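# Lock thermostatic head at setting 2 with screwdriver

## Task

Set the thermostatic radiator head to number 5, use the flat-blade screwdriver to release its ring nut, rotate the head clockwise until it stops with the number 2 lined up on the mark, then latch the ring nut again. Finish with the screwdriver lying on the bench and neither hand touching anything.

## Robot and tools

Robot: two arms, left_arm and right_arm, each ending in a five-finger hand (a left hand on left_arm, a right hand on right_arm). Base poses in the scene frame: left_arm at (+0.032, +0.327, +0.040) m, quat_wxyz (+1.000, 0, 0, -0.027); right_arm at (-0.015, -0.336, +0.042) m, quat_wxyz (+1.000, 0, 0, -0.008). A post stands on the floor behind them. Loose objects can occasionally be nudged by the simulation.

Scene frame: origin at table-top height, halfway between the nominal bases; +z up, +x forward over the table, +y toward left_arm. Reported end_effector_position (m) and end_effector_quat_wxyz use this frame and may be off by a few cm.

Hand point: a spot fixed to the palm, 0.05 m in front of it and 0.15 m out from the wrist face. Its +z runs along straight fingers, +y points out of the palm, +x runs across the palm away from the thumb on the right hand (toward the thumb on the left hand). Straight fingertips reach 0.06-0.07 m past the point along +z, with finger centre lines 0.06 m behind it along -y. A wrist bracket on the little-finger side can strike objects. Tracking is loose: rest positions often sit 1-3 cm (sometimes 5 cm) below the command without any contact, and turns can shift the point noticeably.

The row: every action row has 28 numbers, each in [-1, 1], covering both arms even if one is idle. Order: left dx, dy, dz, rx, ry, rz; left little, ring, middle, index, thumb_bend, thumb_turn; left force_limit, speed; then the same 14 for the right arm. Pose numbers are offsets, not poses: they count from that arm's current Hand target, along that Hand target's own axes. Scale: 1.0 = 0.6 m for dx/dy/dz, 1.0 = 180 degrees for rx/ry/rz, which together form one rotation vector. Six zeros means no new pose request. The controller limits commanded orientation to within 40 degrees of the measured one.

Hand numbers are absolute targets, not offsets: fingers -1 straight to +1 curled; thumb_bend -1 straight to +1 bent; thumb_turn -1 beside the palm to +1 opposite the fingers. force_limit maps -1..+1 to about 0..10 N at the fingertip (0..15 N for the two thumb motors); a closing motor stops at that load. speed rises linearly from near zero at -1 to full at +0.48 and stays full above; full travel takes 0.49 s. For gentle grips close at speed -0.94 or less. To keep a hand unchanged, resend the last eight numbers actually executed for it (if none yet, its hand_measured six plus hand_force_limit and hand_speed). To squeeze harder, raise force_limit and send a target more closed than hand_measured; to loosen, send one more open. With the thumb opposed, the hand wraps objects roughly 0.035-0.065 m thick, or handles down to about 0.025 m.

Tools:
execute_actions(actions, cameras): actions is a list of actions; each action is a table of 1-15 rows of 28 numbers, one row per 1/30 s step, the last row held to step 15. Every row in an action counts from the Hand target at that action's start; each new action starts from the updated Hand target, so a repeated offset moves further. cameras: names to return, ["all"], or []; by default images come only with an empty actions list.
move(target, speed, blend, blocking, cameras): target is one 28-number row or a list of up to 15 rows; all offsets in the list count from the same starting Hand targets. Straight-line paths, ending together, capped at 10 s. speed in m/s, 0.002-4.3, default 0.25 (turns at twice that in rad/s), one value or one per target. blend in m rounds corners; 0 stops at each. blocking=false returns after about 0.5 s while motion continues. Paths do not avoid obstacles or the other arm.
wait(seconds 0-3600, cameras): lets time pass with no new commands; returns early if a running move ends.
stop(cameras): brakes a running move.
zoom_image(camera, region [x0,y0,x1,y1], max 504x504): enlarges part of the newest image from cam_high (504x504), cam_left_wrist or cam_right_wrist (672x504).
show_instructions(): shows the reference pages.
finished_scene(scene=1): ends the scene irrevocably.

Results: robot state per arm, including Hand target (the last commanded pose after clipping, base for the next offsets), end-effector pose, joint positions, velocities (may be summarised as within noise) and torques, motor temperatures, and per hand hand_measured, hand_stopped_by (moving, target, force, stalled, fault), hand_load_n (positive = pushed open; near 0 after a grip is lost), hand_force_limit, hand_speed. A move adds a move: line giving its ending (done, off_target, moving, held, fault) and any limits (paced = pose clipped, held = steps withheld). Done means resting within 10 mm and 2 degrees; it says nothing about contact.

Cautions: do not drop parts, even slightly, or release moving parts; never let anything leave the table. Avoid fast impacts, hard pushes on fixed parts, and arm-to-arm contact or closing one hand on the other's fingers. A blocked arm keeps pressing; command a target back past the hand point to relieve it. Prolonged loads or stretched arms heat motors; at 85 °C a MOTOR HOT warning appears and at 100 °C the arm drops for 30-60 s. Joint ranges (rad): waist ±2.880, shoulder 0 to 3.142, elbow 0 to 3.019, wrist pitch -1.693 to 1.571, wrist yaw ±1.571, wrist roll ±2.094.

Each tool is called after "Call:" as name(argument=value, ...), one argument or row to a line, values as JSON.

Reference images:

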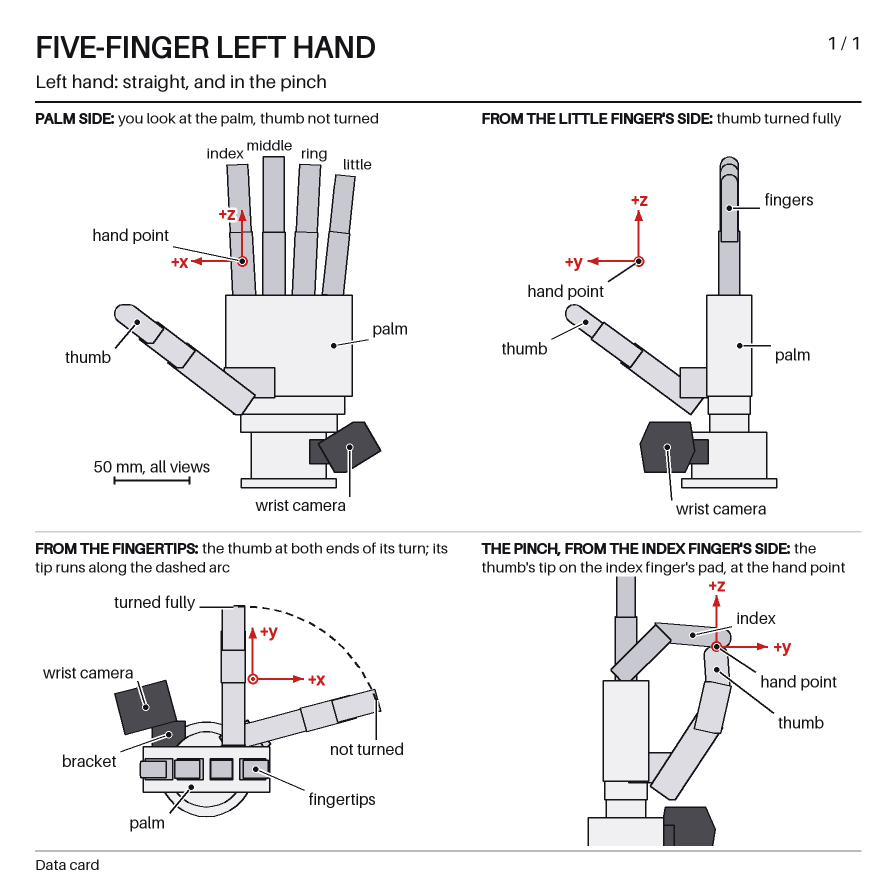

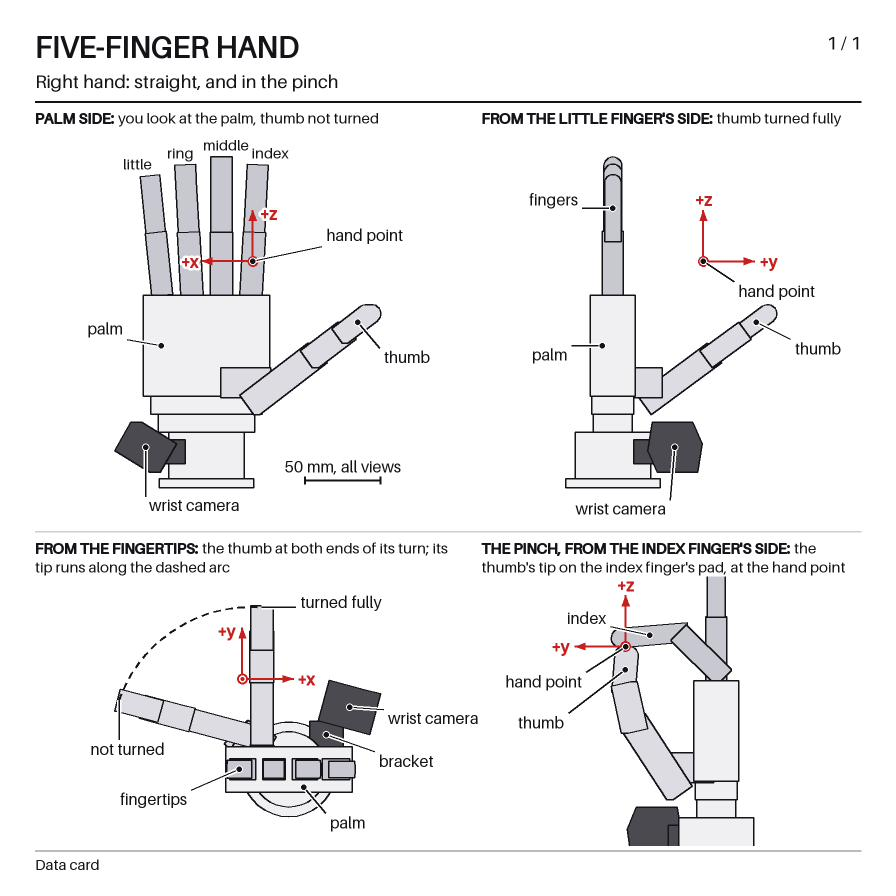

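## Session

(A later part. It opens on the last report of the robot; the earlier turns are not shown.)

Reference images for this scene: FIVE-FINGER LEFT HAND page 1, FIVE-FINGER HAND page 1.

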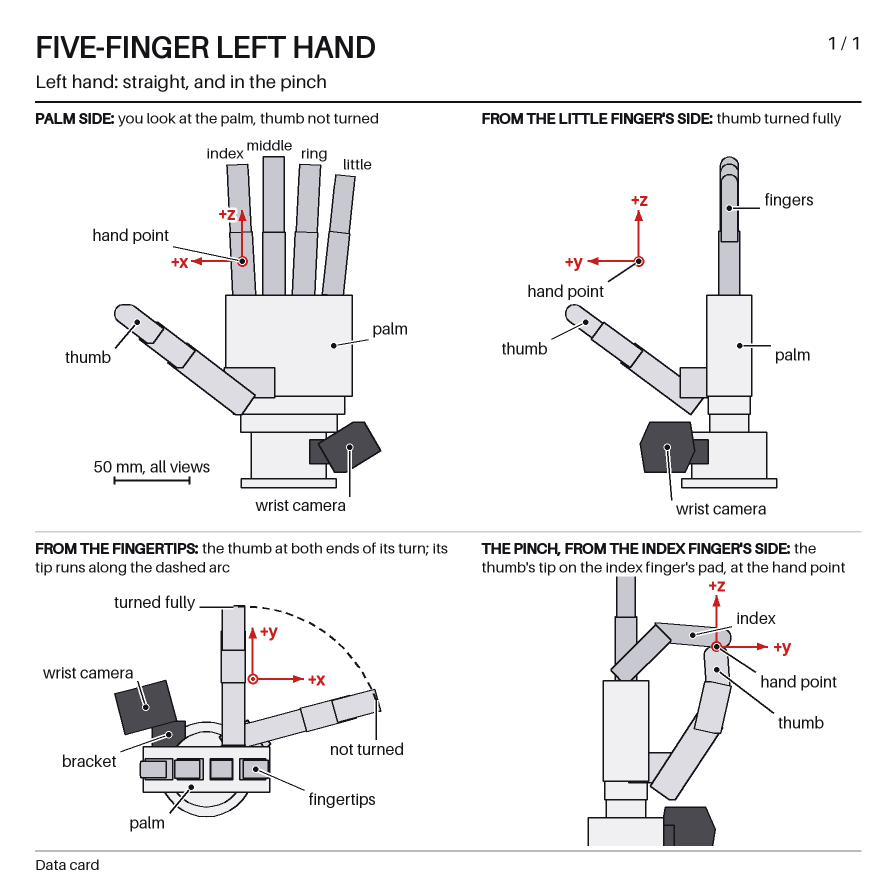

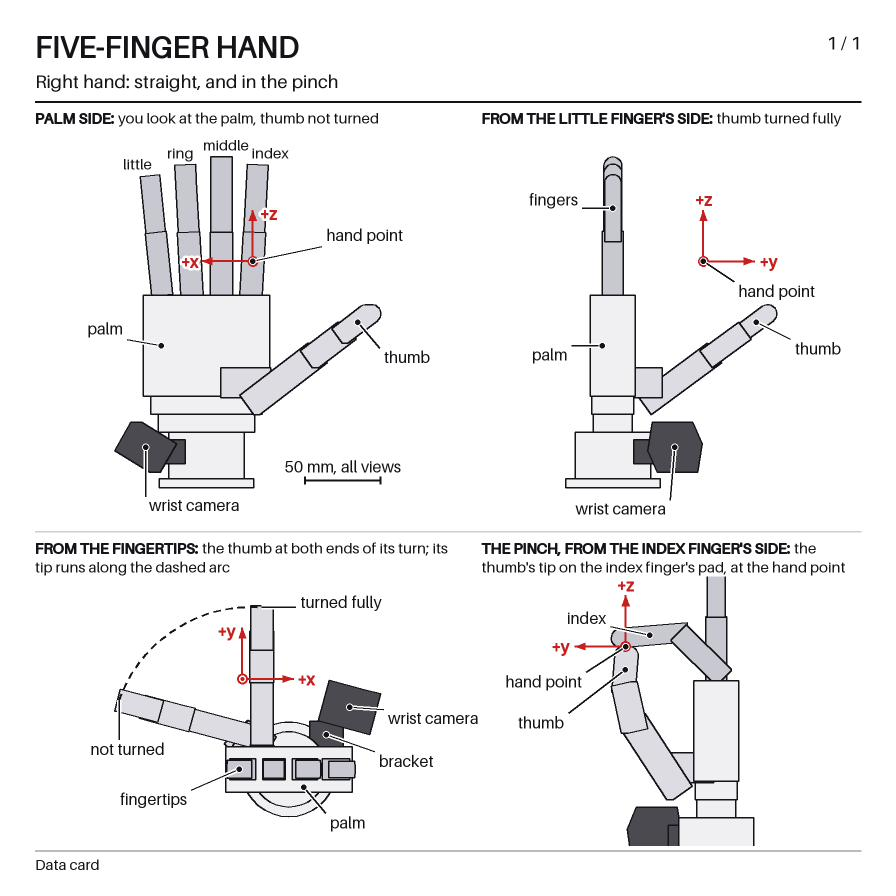

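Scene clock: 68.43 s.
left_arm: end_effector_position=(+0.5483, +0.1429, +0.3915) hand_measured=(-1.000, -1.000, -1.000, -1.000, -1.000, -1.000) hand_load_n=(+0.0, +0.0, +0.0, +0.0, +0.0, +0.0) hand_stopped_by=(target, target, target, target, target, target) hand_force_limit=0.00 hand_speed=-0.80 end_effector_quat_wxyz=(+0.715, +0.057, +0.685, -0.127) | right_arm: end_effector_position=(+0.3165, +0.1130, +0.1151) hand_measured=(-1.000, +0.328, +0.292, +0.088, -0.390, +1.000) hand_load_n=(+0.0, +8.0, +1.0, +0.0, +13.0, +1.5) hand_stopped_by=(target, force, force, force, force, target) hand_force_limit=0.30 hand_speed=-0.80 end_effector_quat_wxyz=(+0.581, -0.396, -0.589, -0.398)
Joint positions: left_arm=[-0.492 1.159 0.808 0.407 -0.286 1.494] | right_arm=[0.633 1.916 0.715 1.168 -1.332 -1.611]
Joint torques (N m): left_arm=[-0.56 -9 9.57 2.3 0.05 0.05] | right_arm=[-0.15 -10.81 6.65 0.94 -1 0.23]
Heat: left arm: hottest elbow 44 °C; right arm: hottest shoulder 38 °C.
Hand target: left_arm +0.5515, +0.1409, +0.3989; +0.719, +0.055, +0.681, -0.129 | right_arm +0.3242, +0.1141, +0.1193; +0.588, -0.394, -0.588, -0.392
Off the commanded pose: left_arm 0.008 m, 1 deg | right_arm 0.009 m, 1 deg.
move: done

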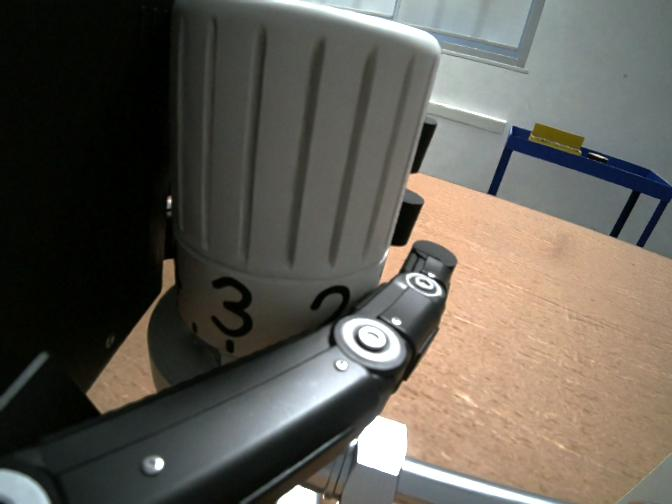

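Call:
move(
  target=[
    [0,0,0,0,0,0,-1,-1,-1,-1,-1,-1,0,-0.8,0,-0.013,0,0,0,0,-1,-1,-1,-1,-1,1,0.3,0],
    [0,0,0,0,0,0,-1,-1,-1,-1,-1,-1,0,-0.8,0.014,-0.0357,-0.0128,0,0,0,-1,-1,-1,-1,-1,1,0.3,0],
    [0,0,0,0,0,0,-1,-1,-1,-1,-1,-1,0,-0.8,0.014,-0.0267,-0.0173,-0.125,0,0,-1,-1,-1,-1,-1,1,0.3,0],
    [0,0,0,0,0,0,-1,-1,-1,-1,-1,-1,0,-0.8,0.014,-0.0183,-0.0278,-0.292,0,0,-1,-1,-1,-1,-1,1,0.3,0],
    [0,0,0,0,0,0,-1,-1,-1,-1,-1,-1,0,-0.8,0.014,-0.0167,-0.0413,-0.458,0,0,-1,-1,-1,-1,-1,1,0.3,0],
    [0,0,0,0,0,0,-1,-1,-1,-1,-1,-1,0,-0.8,0.014,-0.101,-0.0422,-0.514,0,0,-1,-1,-1,-1,-1,1,0.3,0],
  ],
  speed=0.2,
  blend=0.01,
  cameras=["cam_right_wrist","cam_high"],
)

Call:
zoom_image(
  camera="cam_right_wrist",
  region=[240, 180, 440, 330],
)

Scene clock: 74.40 s.
left_arm: end_effector_position=(+0.5483, +0.1429, +0.3915) hand_measured=(-1.000, -1.000, -1.000, -1.000, -1.000, -1.000) hand_load_n=(+0.5, +0.0, +0.0, +0.0, +0.0, +0.0) hand_stopped_by=(target, target, target, target, target, target) hand_force_limit=0.00 hand_speed=-0.80 end_effector_quat_wxyz=(+0.715, +0.057, +0.685, -0.127) | right_arm: end_effector_position=(+0.2768, +0.0559, +0.1271) hand_measured=(-1.000, -1.000, -1.000, -1.000, -1.000, +1.000) hand_load_n=(+0.0, +0.0, +0.0, +0.0, +0.0, +0.0) hand_stopped_by=(target, target, target, target, target, target) hand_force_limit=0.30 hand_speed=0.00 end_effector_quat_wxyz=(-0.116, +0.698, +0.129, +0.695)
Joint positions: left_arm=[-0.492 1.159 0.808 0.407 -0.286 1.494] | right_arm=[1.358 1.843 0.618 1.211 0.995 -1.577]
Joint torques (N m): left_arm=[-0.67 -9.05 9.57 2.3 0.05 0.05] | right_arm=[1.2 -8.7 7.01 0.57 0.2 0.01]
Heat: left arm: hottest elbow 45 °C; right arm: hottest shoulder 38 °C.
Hand target: left_arm +0.5515, +0.1409, +0.3989; +0.719, +0.055, +0.681, -0.129 | right_arm +0.2779, +0.0677, +0.1280; -0.122, +0.697, +0.123, +0.696
Off the commanded pose: left_arm 0.008 m, 1 deg | right_arm 0.012 m, 1 deg.
move: off_target (right_arm); blend cut to 0 m at target 1, 0.0089 m at target 2
Images, in order (width x height): cam_high 504x504, cam_right_wrist 672x504.

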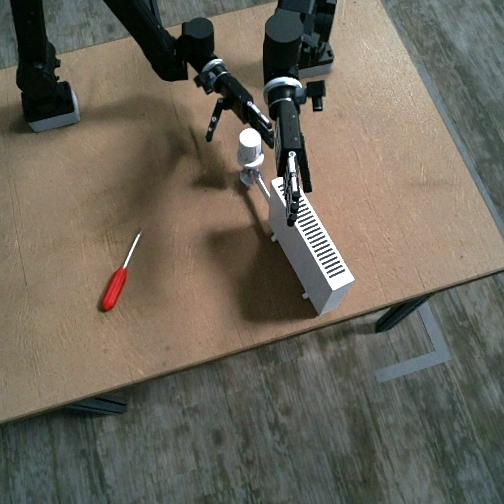

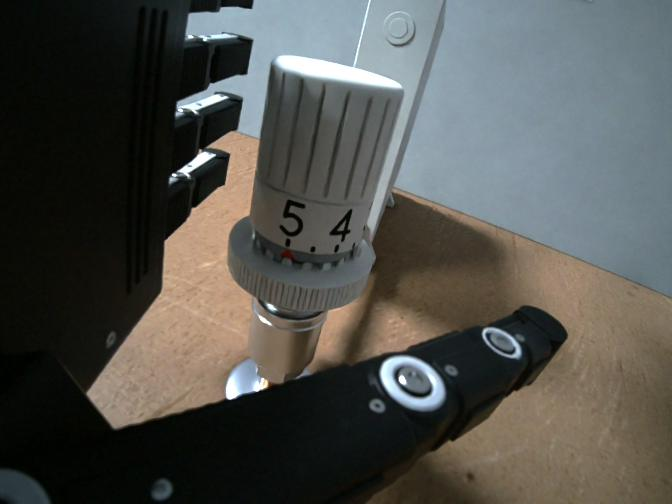

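Scaled by 2.520 from the camera's image (finer frame: 960x720).

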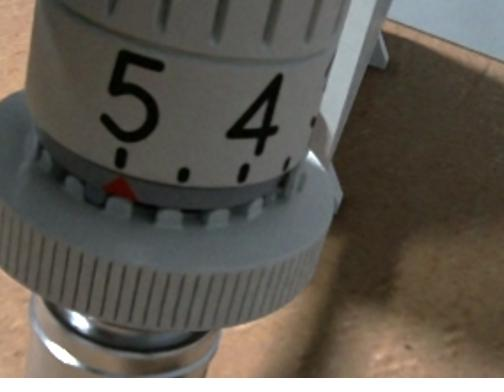

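Call:
move(
  target=[
    [0,0,0,0,0,0,-1,-1,-1,-1,-1,-1,0,-0.8,0.0,0.0417,0.0008,0.222,0,0,-1,-1,-1,-1,-1,1,0.3,0],
    [0,0,0,0,0,0,-1,-1,-1,-1,-1,-1,0,-0.8,0.0,0.058,0.041,0.417,0,0,-1,-1,-1,-1,-1,1,0.3,0],
  ],
  speed=0.2,
  blend=0.02,
  cameras=["cam_right_wrist","cam_high"],
)

Call:
zoom_image(
  camera="cam_right_wrist",
  region=[240, 180, 440, 330],
)

Scene clock: 78.63 s.
left_arm: end_effector_position=(+0.5483, +0.1429, +0.3915) hand_measured=(-1.000, -1.000, -1.000, -1.000, -1.000, -1.000) hand_load_n=(+0.0, +0.0, +0.0, +0.0, +0.0, +0.5) hand_stopped_by=(target, target, target, target, target, target) hand_force_limit=0.00 hand_speed=-0.80 end_effector_quat_wxyz=(+0.715, +0.057, +0.685, -0.127) | right_arm: end_effector_position=(+0.3033, +0.0396, +0.1273) hand_measured=(-1.000, -1.000, -1.000, -1.000, -1.000, +1.000) hand_load_n=(+0.0, +0.0, +0.0, +0.0, +0.0, +0.5) hand_stopped_by=(target, target, target, target, target, target) hand_force_limit=0.30 hand_speed=0.00 end_effector_quat_wxyz=(+0.521, -0.479, -0.522, -0.475)
Joint positions: left_arm=[-0.492 1.159 0.808 0.407 -0.286 1.494] | right_arm=[0.586 1.765 0.438 1.317 -1.09 -1.577]
Joint torques (N m): left_arm=[-0.67 -8.94 9.55 2.32 0.05 0.05] | right_arm=[0.15 -7.06 5.63 0.7 -0.06 -0.04]
Heat: left arm: hottest elbow 45 °C; right arm: hottest shoulder 38 °C.
Hand target: left_arm +0.5515, +0.1409, +0.3989; +0.719, +0.055, +0.681, -0.129 | right_arm +0.3130, +0.0433, +0.1279; +0.521, -0.478, -0.521, -0.477
Off the commanded pose: left_arm 0.008 m, 1 deg | right_arm 0.010 m, 0 deg.
move: done
Images, in order (width x height): cam_high 504x504, cam_right_wrist 672x504.

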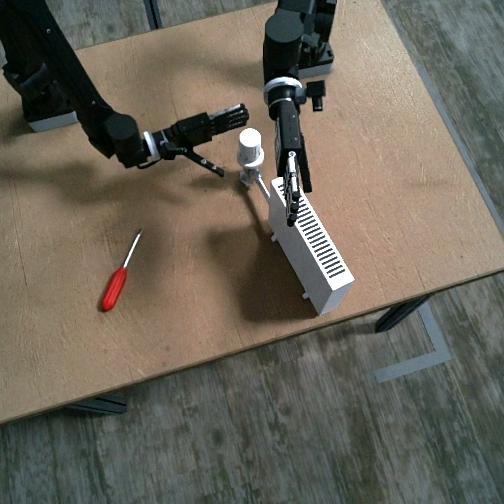

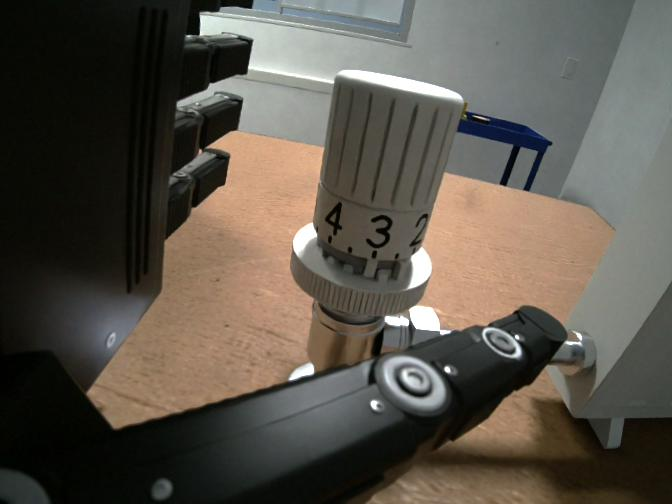

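Scaled by 2.520 from the camera's image (finer frame: 960x720).

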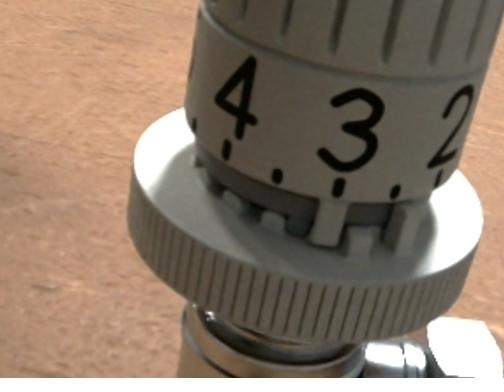

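Call:
zoom_image(
  camera="cam_right_wrist",
  region=[300, 210, 440, 315],
)

Scaled by 3.600 from the camera's image (finer frame: 960x720).

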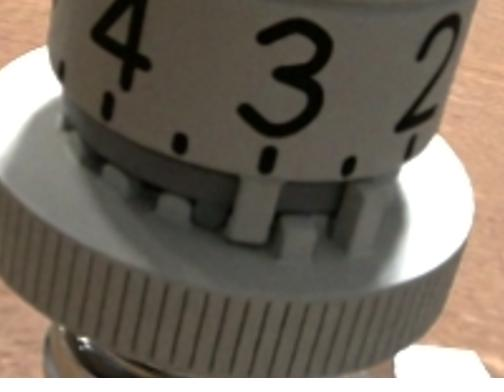

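Call:
move(
  target=[0,0,0,0,0,0,-1,-1,-1,-1,-1,-1,0,-0.8,0.0,0.0,0.065,0,0,0,-1,-1,-1,-1,-1,-1,0.3,0],
  speed=0.1,
  cameras=["cam_right_wrist"],
)

Call:
zoom_image(
  camera="cam_right_wrist",
  region=[240, 200, 480, 380],
)

Scene clock: 81.37 s.
left_arm: end_effector_position=(+0.5483, +0.1429, +0.3915) hand_measured=(-1.000, -1.000, -1.000, -1.000, -1.000, -1.000) hand_load_n=(+0.0, +0.0, +0.0, +0.0, +0.0, +0.0) hand_stopped_by=(target, target, target, target, target, target) hand_force_limit=0.00 hand_speed=-0.80 end_effector_quat_wxyz=(+0.715, +0.057, +0.685, -0.127) | right_arm: end_effector_position=(+0.3024, +0.0740, +0.1264) hand_measured=(-1.000, -1.000, -1.000, -1.000, -1.000, -1.000) hand_load_n=(+0.0, +0.0, +0.0, +0.0, +0.0, +0.0) hand_stopped_by=(target, target, target, target, target, target) hand_force_limit=0.30 hand_speed=0.00 end_effector_quat_wxyz=(+0.520, -0.481, -0.522, -0.475)
Joint positions: left_arm=[-0.492 1.159 0.808 0.407 -0.286 1.494] | right_arm=[0.673 1.787 0.49 1.285 -1 -1.577]
Joint torques (N m): left_arm=[-0.62 -9 9.54 2.33 0.05 0.04] | right_arm=[0.79 -7.18 6.13 1.02 0.18 -0.03]
Heat: left arm: hottest elbow 45 °C; right arm: hottest shoulder 38 °C.
Hand target: left_arm +0.5515, +0.1409, +0.3989; +0.719, +0.055, +0.681, -0.129 | right_arm +0.3095, +0.0822, +0.1278; +0.521, -0.478, -0.521, -0.477
Off the commanded pose: left_arm 0.008 m, 1 deg | right_arm 0.011 m, 0 deg.
move: off_target (right_arm)

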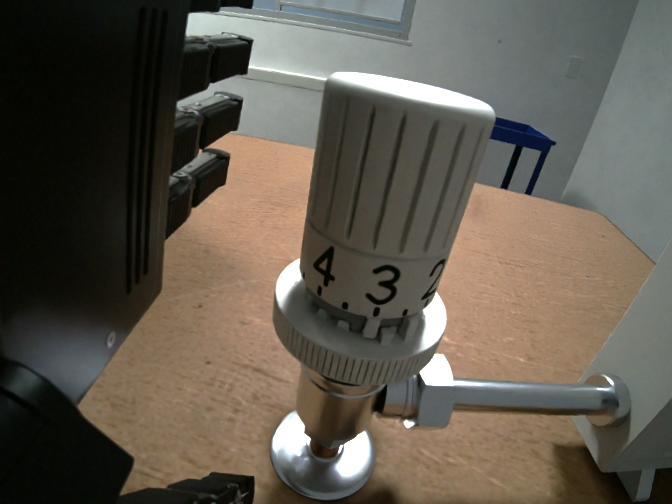

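Scaled by 2.100 from the camera's image (finer frame: 960x720).

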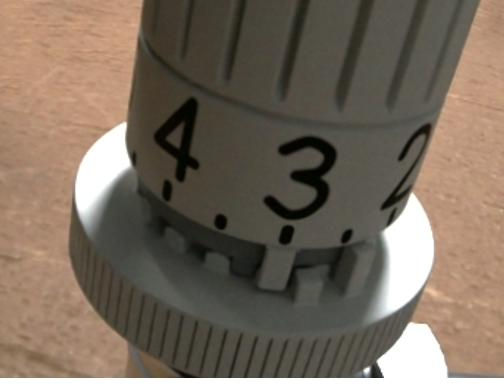

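Call:
move(
  target=[0,0,0,0,0,0,-1,-1,-1,-1,-1,-1,0,-0.8,0.0,-0.01,0.03,0,0,0,-1,-1,-1,-1,-1,-1,0.3,0],
  speed=0.1,
  cameras=["cam_right_wrist"],
)

Call:
zoom_image(
  camera="cam_right_wrist",
  region=[260, 270, 480, 435],
)

Scene clock: 82.27 s.
left_arm: end_effector_position=(+0.5483, +0.1429, +0.3915) hand_measured=(-1.000, -1.000, -1.000, -1.000, -1.000, -1.000) hand_load_n=(+0.0, +0.0, +0.0, +0.0, +0.0, +0.0) hand_stopped_by=(target, target, target, target, target, target) hand_force_limit=0.00 hand_speed=-0.80 end_effector_quat_wxyz=(+0.715, +0.057, +0.685, -0.127) | right_arm: end_effector_position=(+0.2946, +0.0913, +0.1264) hand_measured=(-1.000, -1.000, -1.000, -1.000, -1.000, -1.000) hand_load_n=(+0.0, +0.0, +0.0, +0.0, +0.0, +0.0) hand_stopped_by=(target, target, target, target, target, target) hand_force_limit=0.30 hand_speed=0.00 end_effector_quat_wxyz=(+0.520, -0.480, -0.522, -0.475)
Joint positions: left_arm=[-0.492 1.159 0.808 0.407 -0.286 1.494] | right_arm=[0.724 1.793 0.503 1.278 -0.949 -1.577]
Joint torques (N m): left_arm=[-0.67 -9 9.55 2.33 0.05 0.05] | right_arm=[0.73 -7.71 6.23 1.18 0.24 -0.02]
Heat: left arm: hottest elbow 45 °C; right arm: hottest shoulder 38 °C.
Hand target: left_arm +0.5515, +0.1409, +0.3989; +0.719, +0.055, +0.681, -0.129 | right_arm +0.3019, +0.0997, +0.1279; +0.521, -0.478, -0.522, -0.477
Off the commanded pose: left_arm 0.008 m, 1 deg | right_arm 0.011 m, 0 deg.
move: off_target (right_arm)

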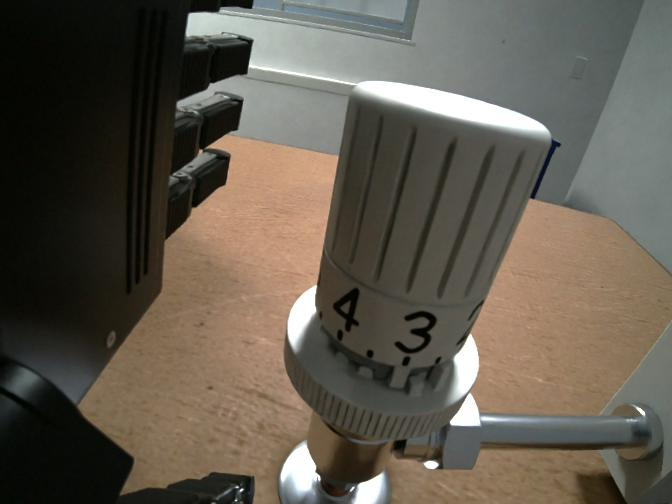

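Scaled by 2.291 from the camera's image (finer frame: 960x720).

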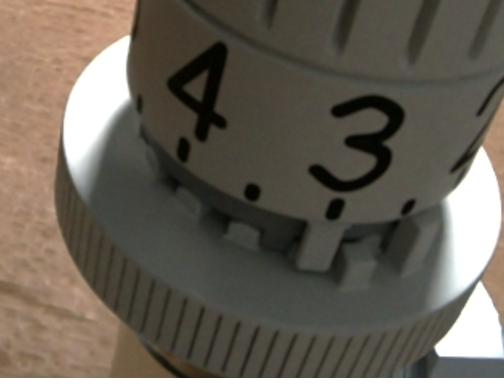

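Call:
move(
  target=[
    [0,0,0,0,0,0,-1,-1,-1,-1,-1,-1,0,-0.8,0.1,0,-0.2,0,0,0,-1,-1,-1,-1,-1,-1,0.3,0],
    [0.1425,-0.222,-0.1732,-0.008,0.605,0.046,-1,-1,-1,-1,-1,-1,0,-0.8,0.053,0.2253,-0.638,-0.320,0.038,0.528,-1,-1,-1,-1,-1,-1,0.3,0],
  ],
  speed=0.25,
  blend=0.04,
  cameras=["all"],
)

Scene clock: 89.47 s.
left_arm: end_effector_position=(+0.4175, +0.0377, +0.3195) hand_measured=(-1.000, -1.000, -1.000, -1.000, -1.000, -1.000) hand_load_n=(+0.0, +0.0, +0.5, +0.0, +0.0, +0.0) hand_stopped_by=(target, target, target, target, target, target) hand_force_limit=0.00 hand_speed=-0.80 end_effector_quat_wxyz=(-0.002, +0.174, +0.984, -0.036) | right_arm: end_effector_position=(+0.4488, -0.2650, +0.1448) hand_measured=(-1.000, -1.000, -1.000, -1.000, -1.000, -1.000) hand_load_n=(+0.0, +0.0, +0.0, +0.0, +0.0, -0.5) hand_stopped_by=(target, target, target, target, target, target) hand_force_limit=0.30 hand_speed=0.00 end_effector_quat_wxyz=(-0.451, +0.838, -0.275, +0.134)
Joint positions: left_arm=[-0.659 1.718 1.867 -1.688 0.064 1.208] | right_arm=[-0.109 1.465 0.936 -0.437 -0.826 -0.79]
Joint torques (N m): left_arm=[-1.32 -16.67 9.57 -0.29 0.18 -0.08] | right_arm=[0.56 -7.65 13.12 0.36 -0.32 0.11]
Heat: left arm: hottest elbow 47 °C; right arm: hottest shoulder 38 °C.
Hand target: left_arm +0.4200, +0.0301, +0.3198; -0.129, +0.171, +0.977, +0.022 | right_arm +0.4700, -0.2699, +0.1600; -0.452, +0.836, -0.273, +0.148
Off the commanded pose: left_arm 0.008 m, 16 deg | right_arm 0.027 m, 2 deg.
joint sent to its limit (left arm) — joint 4 (wrist pitch), lower limit. The joint targets are off in orientation, not in position.
move: off_target (left_arm, right_arm)

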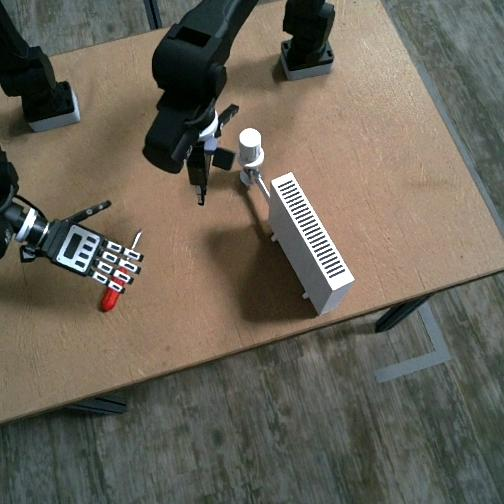

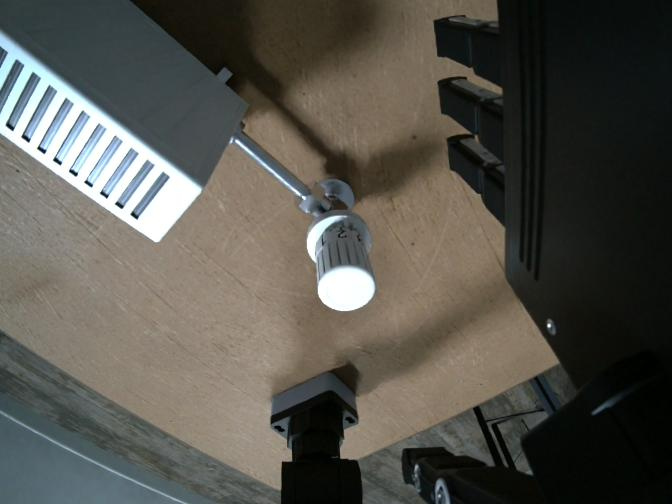

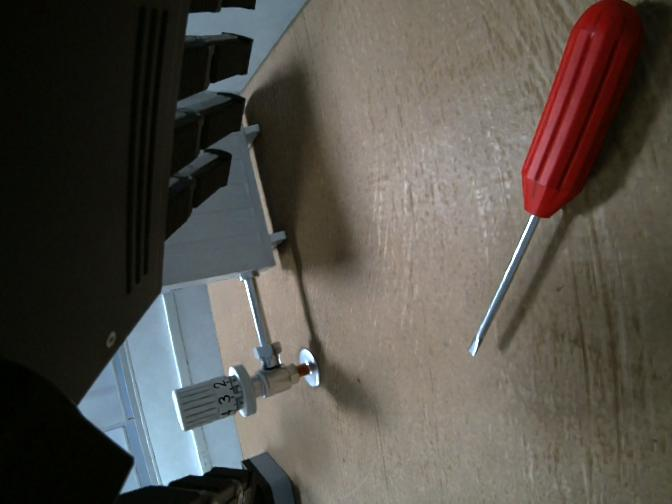

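Call:
zoom_image(
  camera="cam_left_wrist",
  region=[290, 160, 400, 320],
)

Call:
zoom_image(
  camera="cam_right_wrist",
  region=[160, 340, 340, 475],
)

Call:
zoom_image(
  camera="cam_right_wrist",
  region=[430, 0, 672, 370],
)

Scaled by 3.150 from the camera's image (finer frame: 960x720).

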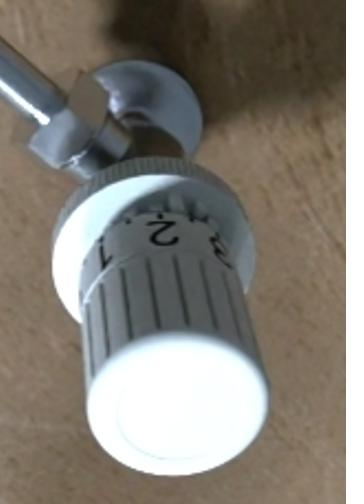

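Scaled by 2.800 from the camera's image (finer frame: 960x720).

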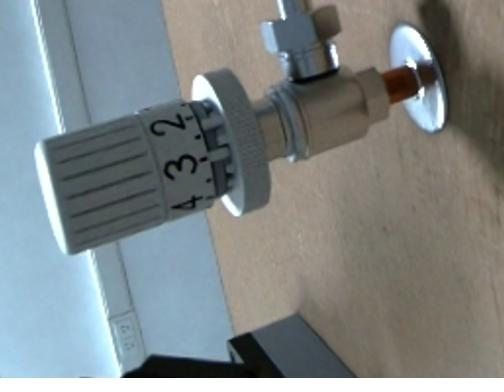

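Scaled by 1.362 from the camera's image (finer frame: 960x720).

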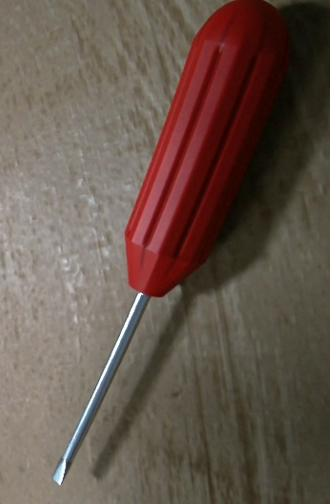

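Call:
zoom_image(
  camera="cam_right_wrist",
  region=[210, 360, 270, 420],
)

Call:
zoom_image(
  camera="cam_left_wrist",
  region=[300, 205, 380, 265],
)

Scaled by 8.400 from the camera's image (finer frame: 960x720).

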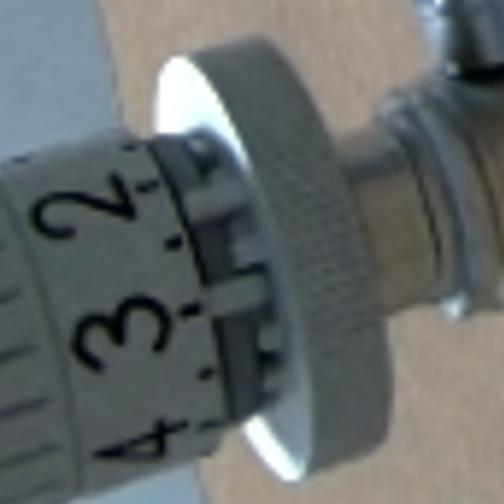

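Scaled by 6.300 from the camera's image (finer frame: 960x720).

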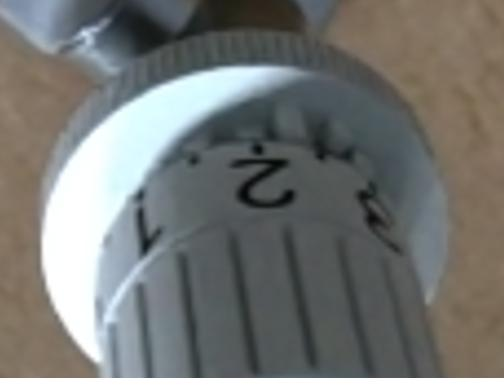

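Call:
move(
  target=[0.0595,0.013,0.206,0,0,0,-1,-1,-1,-1,-1,-1,0,-0.8,0,0,0,0,0,0,-1,-1,-1,-1,-1,-1,0.3,0],
  speed=0.15,
  cameras=["all"],
)

Call:
zoom_image(
  camera="cam_left_wrist",
  region=[260, 130, 440, 310],
)

Scene clock: 91.53 s.
left_arm: end_effector_position=(+0.3633, +0.0630, +0.2223) hand_measured=(-1.000, -1.000, -1.000, -1.000, -1.000, -1.000) hand_load_n=(+0.0, +0.5, +0.0, +0.0, +0.0, +0.0) hand_stopped_by=(target, target, target, target, target, target) hand_force_limit=0.00 hand_speed=-0.80 end_effector_quat_wxyz=(-0.119, +0.172, +0.978, +0.016) | right_arm: end_effector_position=(+0.4489, -0.2650, +0.1447) hand_measured=(-1.000, -1.000, -1.000, -1.000, -1.000, -1.000) hand_load_n=(+0.0, +0.0, +0.0, +0.0, +0.0, +0.0) hand_stopped_by=(target, target, target, target, target, target) hand_force_limit=0.30 hand_speed=0.00 end_effector_quat_wxyz=(-0.451, +0.838, -0.275, +0.134)
Joint positions: left_arm=[-0.68 1.743 1.598 -1.646 0.098 1.197] | right_arm=[-0.109 1.466 0.936 -0.437 -0.826 -0.79]
Joint torques (N m): left_arm=[-1.32 -16.5 6.15 0.05 0.21 -0.09] | right_arm=[0.44 -7.59 13.11 0.34 -0.28 0.06]
Heat: left arm: hottest elbow 47 °C; right arm: hottest shoulder 38 °C.
Hand target: left_arm +0.3600, +0.0599, +0.2096; -0.129, +0.171, +0.977, +0.022 | right_arm +0.4702, -0.2699, +0.1601; -0.452, +0.836, -0.273, +0.149
Off the commanded pose: left_arm 0.013 m, 1 deg | right_arm 0.026 m, 2 deg.
move: off_target (left_arm)

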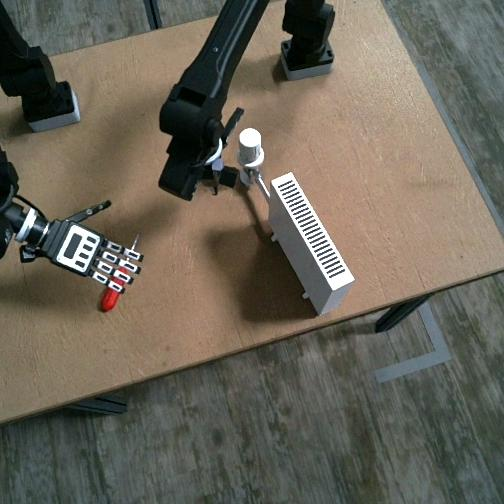

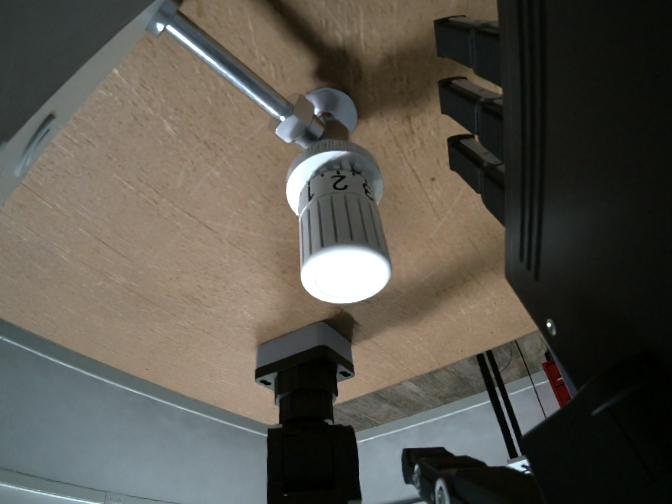

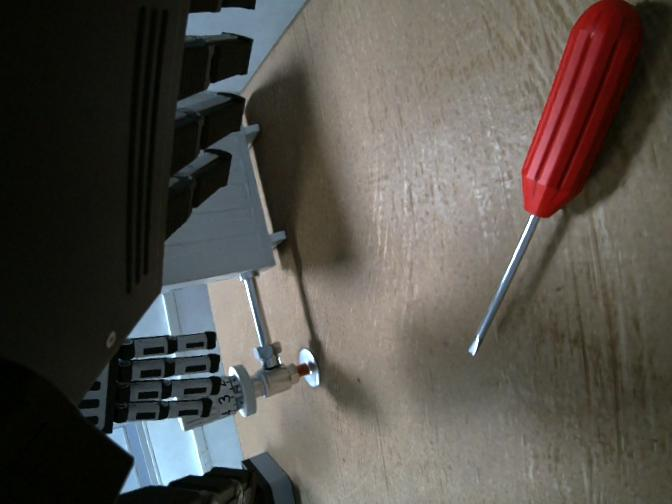

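Scaled by 2.800 from the camera's image (finer frame: 960x720).

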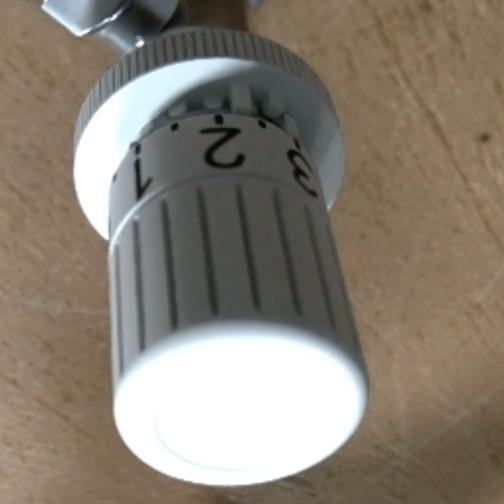

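Call:
zoom_image(
  camera="cam_left_wrist",
  region=[285, 140, 390, 215],
)

Scaled by 4.800 from the camera's image (finer frame: 960x720).

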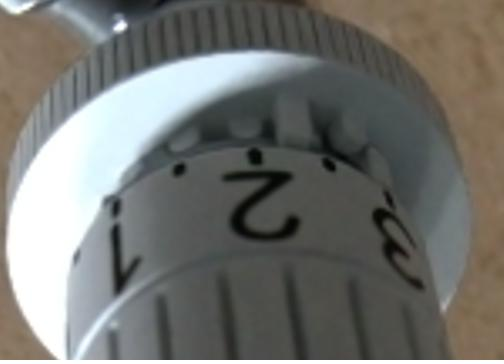

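Call:
move(
  target=[0,0,0,0,0,0,-1,-1,-1,-1,-1,-1,0,-0.8,0.0345,0.1,0.0753,0,-0.0209,-0.0136,-1,-1,-1,-1,-1,-1,0.3,0],
  speed=0.12,
  cameras=["cam_high","cam_right_wrist"],
)

Scene clock: 93.93 s.
left_arm: end_effector_position=(+0.3633, +0.0630, +0.2223) hand_measured=(-1.000, -1.000, -1.000, -1.000, -1.000, -1.000) hand_load_n=(+0.0, +0.0, +0.0, +0.0, +0.0, +0.0) hand_stopped_by=(target, target, target, target, target, target) hand_force_limit=0.00 hand_speed=-0.80 end_effector_quat_wxyz=(-0.119, +0.172, +0.978, +0.016) | right_arm: end_effector_position=(+0.4645, -0.2717, +0.0730) hand_measured=(-1.000, -1.000, -1.000, -1.000, -1.000, -1.000) hand_load_n=(+0.0, +0.0, +0.0, +0.0, +0.0, +0.0) hand_stopped_by=(target, target, target, target, target, target) hand_force_limit=0.30 hand_speed=0.00 end_effector_quat_wxyz=(-0.454, +0.848, -0.254, +0.106)
Joint positions: left_arm=[-0.68 1.743 1.598 -1.646 0.098 1.196] | right_arm=[-0.125 1.664 0.959 -0.37 -0.872 -0.894]
Joint torques (N m): left_arm=[-1.32 -16.5 6.05 -0.01 0.22 -0.08] | right_arm=[0.26 -9.41 11.6 1.13 -0.65 -0.11]
Heat: left arm: hottest elbow 47 °C; right arm: hottest shoulder 38 °C.
Hand target: left_arm +0.3600, +0.0599, +0.2096; -0.129, +0.171, +0.977, +0.022 | right_arm +0.4897, -0.2781, +0.0850; -0.458, +0.846, -0.241, +0.130
Off the commanded pose: left_arm 0.013 m, 1 deg | right_arm 0.029 m, 3 deg.
move: off_target (right_arm)

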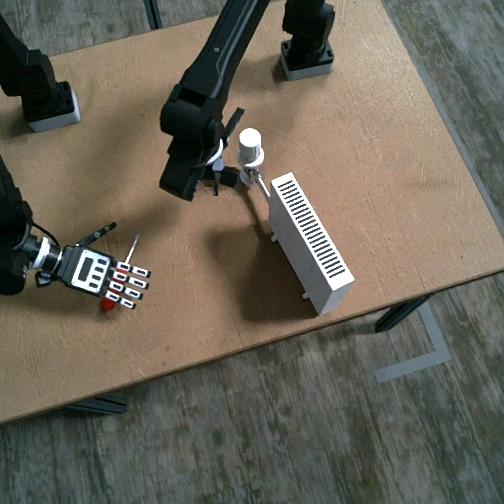

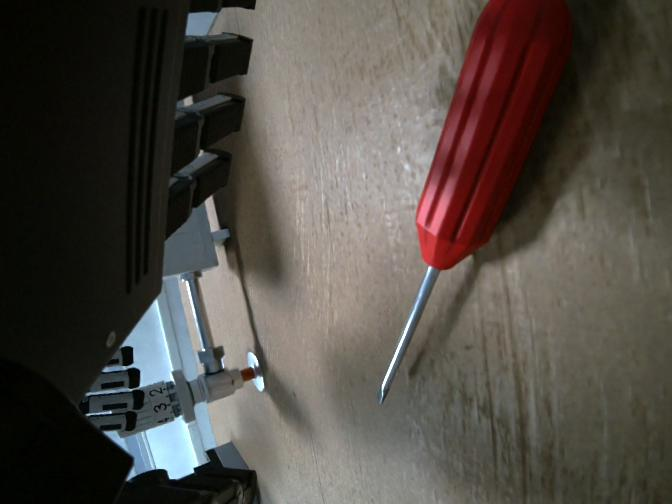

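Call:
move(
  target=[
    [0,0,0,0,0,0,-1,-1,-1,-1,-1,-1,0,-0.8,0,0,0,0,0,0,-1,-1,-1,-1,-0.6,1,0.3,0],
    [0,0,0,0,0,0,-1,-1,-1,-1,-1,-1,0,-0.8,0.0,0.037,0.042,0,0.0,0.0,-1,-1,-1,-1,-0.6,1,0.3,0],
  ],
  speed=0.1,
  cameras=["cam_high","cam_right_wrist"],
)

Scene clock: 97.87 s.
left_arm: end_effector_position=(+0.3633, +0.0630, +0.2223) hand_measured=(-1.000, -1.000, -1.000, -1.000, -1.000, -1.000) hand_load_n=(+0.0, +0.0, +0.0, +0.0, +0.0, +0.0) hand_stopped_by=(target, target, target, target, target, target) hand_force_limit=0.00 hand_speed=-0.80 end_effector_quat_wxyz=(-0.119, +0.172, +0.978, +0.016) | right_arm: end_effector_position=(+0.4794, -0.2724, +0.0471) hand_measured=(-1.000, -1.000, -1.000, -1.000, -0.600, +1.000) hand_load_n=(+0.0, -0.5, +0.0, +0.0, +0.0, +0.0) hand_stopped_by=(target, target, target, target, target, target) hand_force_limit=0.30 hand_speed=0.00 end_effector_quat_wxyz=(-0.456, +0.847, -0.247, +0.120)
Joint positions: left_arm=[-0.68 1.743 1.598 -1.646 0.098 1.196] | right_arm=[-0.122 1.733 0.959 -0.265 -0.87 -0.888]
Joint torques (N m): left_arm=[-1.32 -16.62 6.05 -0.01 0.21 -0.07] | right_arm=[1.03 -10.75 9.69 0.95 -0.37 0.06]
Motor temperatures (°C): left_arm=[33 36 47 34 34 34] | right_arm=[28 38 36 31 33 33]
Heat: left arm: hottest elbow 47 °C; right arm: hottest shoulder 38 °C.
Hand target: left_arm +0.3600, +0.0599, +0.2096; -0.129, +0.171, +0.977, +0.022 | right_arm +0.4945, -0.2706, +0.0528; -0.458, +0.846, -0.241, +0.131
Off the commanded pose: left_arm 0.013 m, 1 deg | right_arm 0.016 m, 1 deg.
move: off_target (right_arm)

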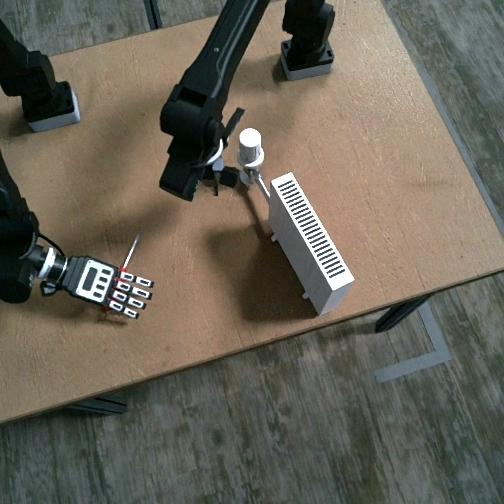

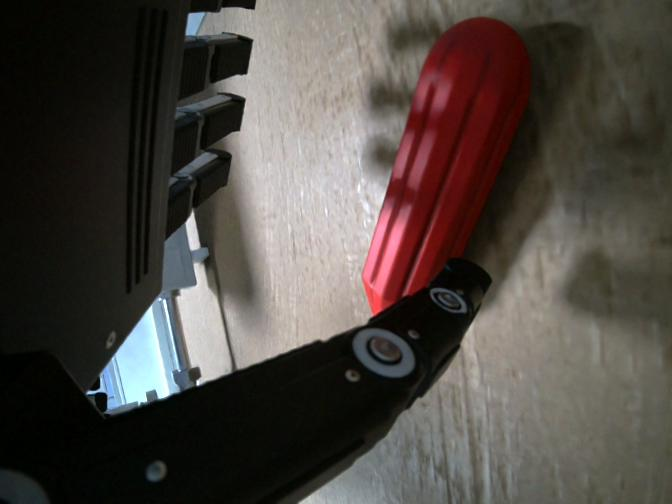

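Call:
move(
  target=[0,0,0,0,0,0,-1,-1,-1,-1,-1,-1,0,-0.8,-0.025,0.0265,0.024,0,-0.0185,-0.0124,-1,-1,-1,-1,-0.6,1,0.3,0],
  speed=0.06,
  cameras=["cam_high","cam_right_wrist"],
)

Scene clock: 99.57 s.
left_arm: end_effector_position=(+0.3633, +0.0630, +0.2223) hand_measured=(-1.000, -1.000, -1.000, -1.000, -1.000, -1.000) hand_load_n=(+0.0, +0.0, +0.0, +0.0, +0.0, +0.0) hand_stopped_by=(target, target, target, target, target, target) hand_force_limit=0.00 hand_speed=-0.80 end_effector_quat_wxyz=(-0.119, +0.172, +0.978, +0.016) | right_arm: end_effector_position=(+0.4749, -0.2626, +0.0314) hand_measured=(-1.000, -1.000, -1.000, -1.000, -0.600, +1.000) hand_load_n=(+0.0, +0.0, +0.0, +0.0, +0.0, +0.0) hand_stopped_by=(target, target, target, target, target, target) hand_force_limit=0.30 hand_speed=0.00 end_effector_quat_wxyz=(-0.460, +0.853, -0.221, +0.109)
Joint positions: left_arm=[-0.68 1.743 1.598 -1.646 0.098 1.196] | right_arm=[-0.104 1.769 0.959 -0.265 -0.89 -0.943]
Joint torques (N m): left_arm=[-1.26 -16.44 6.05 0.06 0.2 -0.07] | right_arm=[1.44 -10.87 8.55 0.9 -0.7 -0.12]
Heat: left arm: hottest elbow 47 °C; right arm: hottest shoulder 38 °C.
Hand target: left_arm +0.3600, +0.0599, +0.2096; -0.129, +0.171, +0.977, +0.022 | right_arm +0.4835, -0.2599, +0.0314; -0.462, +0.854, -0.211, +0.115
Off the commanded pose: left_arm 0.013 m, 1 deg | right_arm 0.009 m, 1 deg.
move: done

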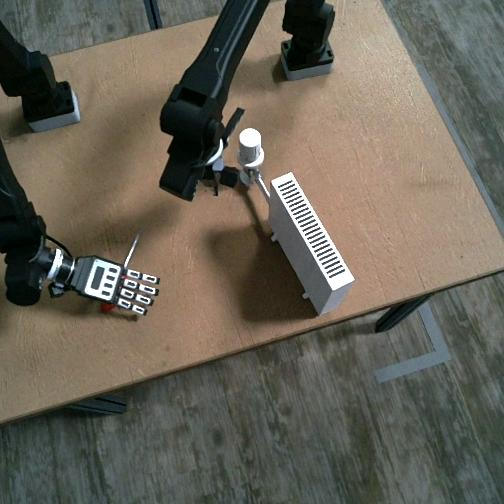

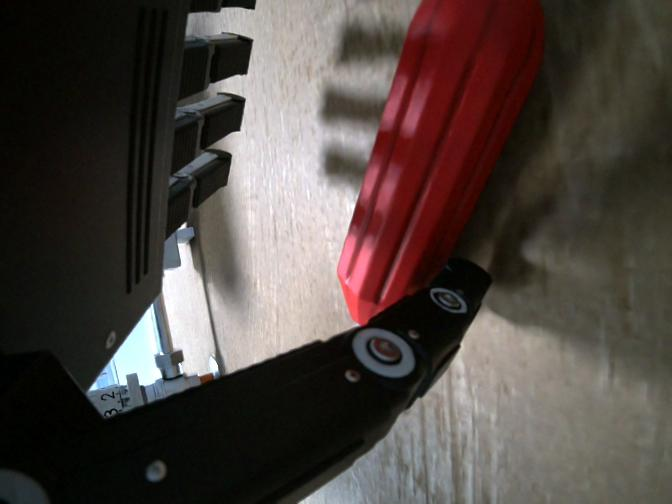

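Call:
move(
  target=[0,0,0,0,0,0,-1,-1,-1,-1,-1,-1,0,-0.8,-0.022,0.006,0.015,0,0.0,0.0,-1,-1,-1,-1,-0.6,1,0.3,0],
  speed=0.06,
  cameras=["cam_right_wrist"],
)

Scene clock: 100.77 s.
left_arm: end_effector_position=(+0.3633, +0.0630, +0.2223) hand_measured=(-1.000, -1.000, -1.000, -1.000, -1.000, -1.000) hand_load_n=(+0.0, +0.0, +0.0, +0.0, +0.0, +0.0) hand_stopped_by=(target, target, target, target, target, target) hand_force_limit=0.00 hand_speed=-0.80 end_effector_quat_wxyz=(-0.119, +0.172, +0.978, +0.016) | right_arm: end_effector_position=(+0.4779, -0.2526, +0.0297) hand_measured=(-1.000, -1.000, -1.000, -1.000, -0.600, +1.000) hand_load_n=(+0.0, +0.0, +0.0, +0.0, +0.5, +0.0) hand_stopped_by=(target, target, target, target, target, target) hand_force_limit=0.30 hand_speed=0.00 end_effector_quat_wxyz=(-0.462, +0.854, -0.208, +0.120)
Joint positions: left_arm=[-0.68 1.743 1.598 -1.646 0.098 1.196] | right_arm=[-0.082 1.769 0.945 -0.211 -0.886 -0.932]
Joint torques (N m): left_arm=[-1.32 -16.56 6.05 0.01 0.2 -0.08] | right_arm=[1.55 -10.52 6.31 1.02 -0.45 0.06]
Heat: left arm: hottest elbow 47 °C; right arm: hottest shoulder 38 °C.
Hand target: left_arm +0.3600, +0.0599, +0.2096; -0.129, +0.171, +0.977, +0.022 | right_arm +0.4745, -0.2486, +0.0236; -0.462, +0.854, -0.210, +0.115
Off the commanded pose: left_arm 0.013 m, 1 deg | right_arm 0.008 m, 1 deg.
move: done

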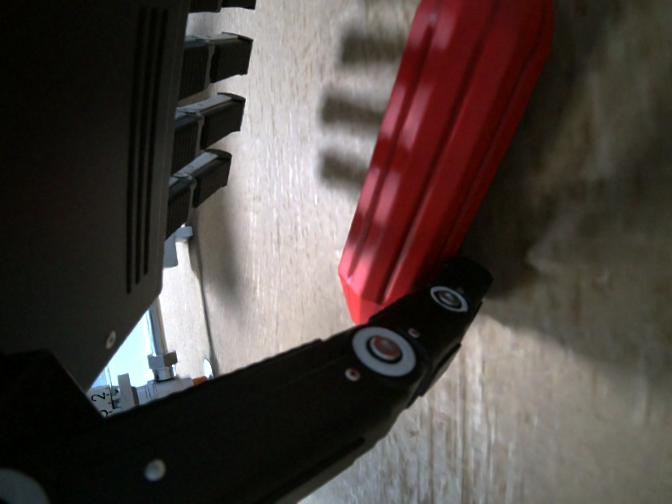

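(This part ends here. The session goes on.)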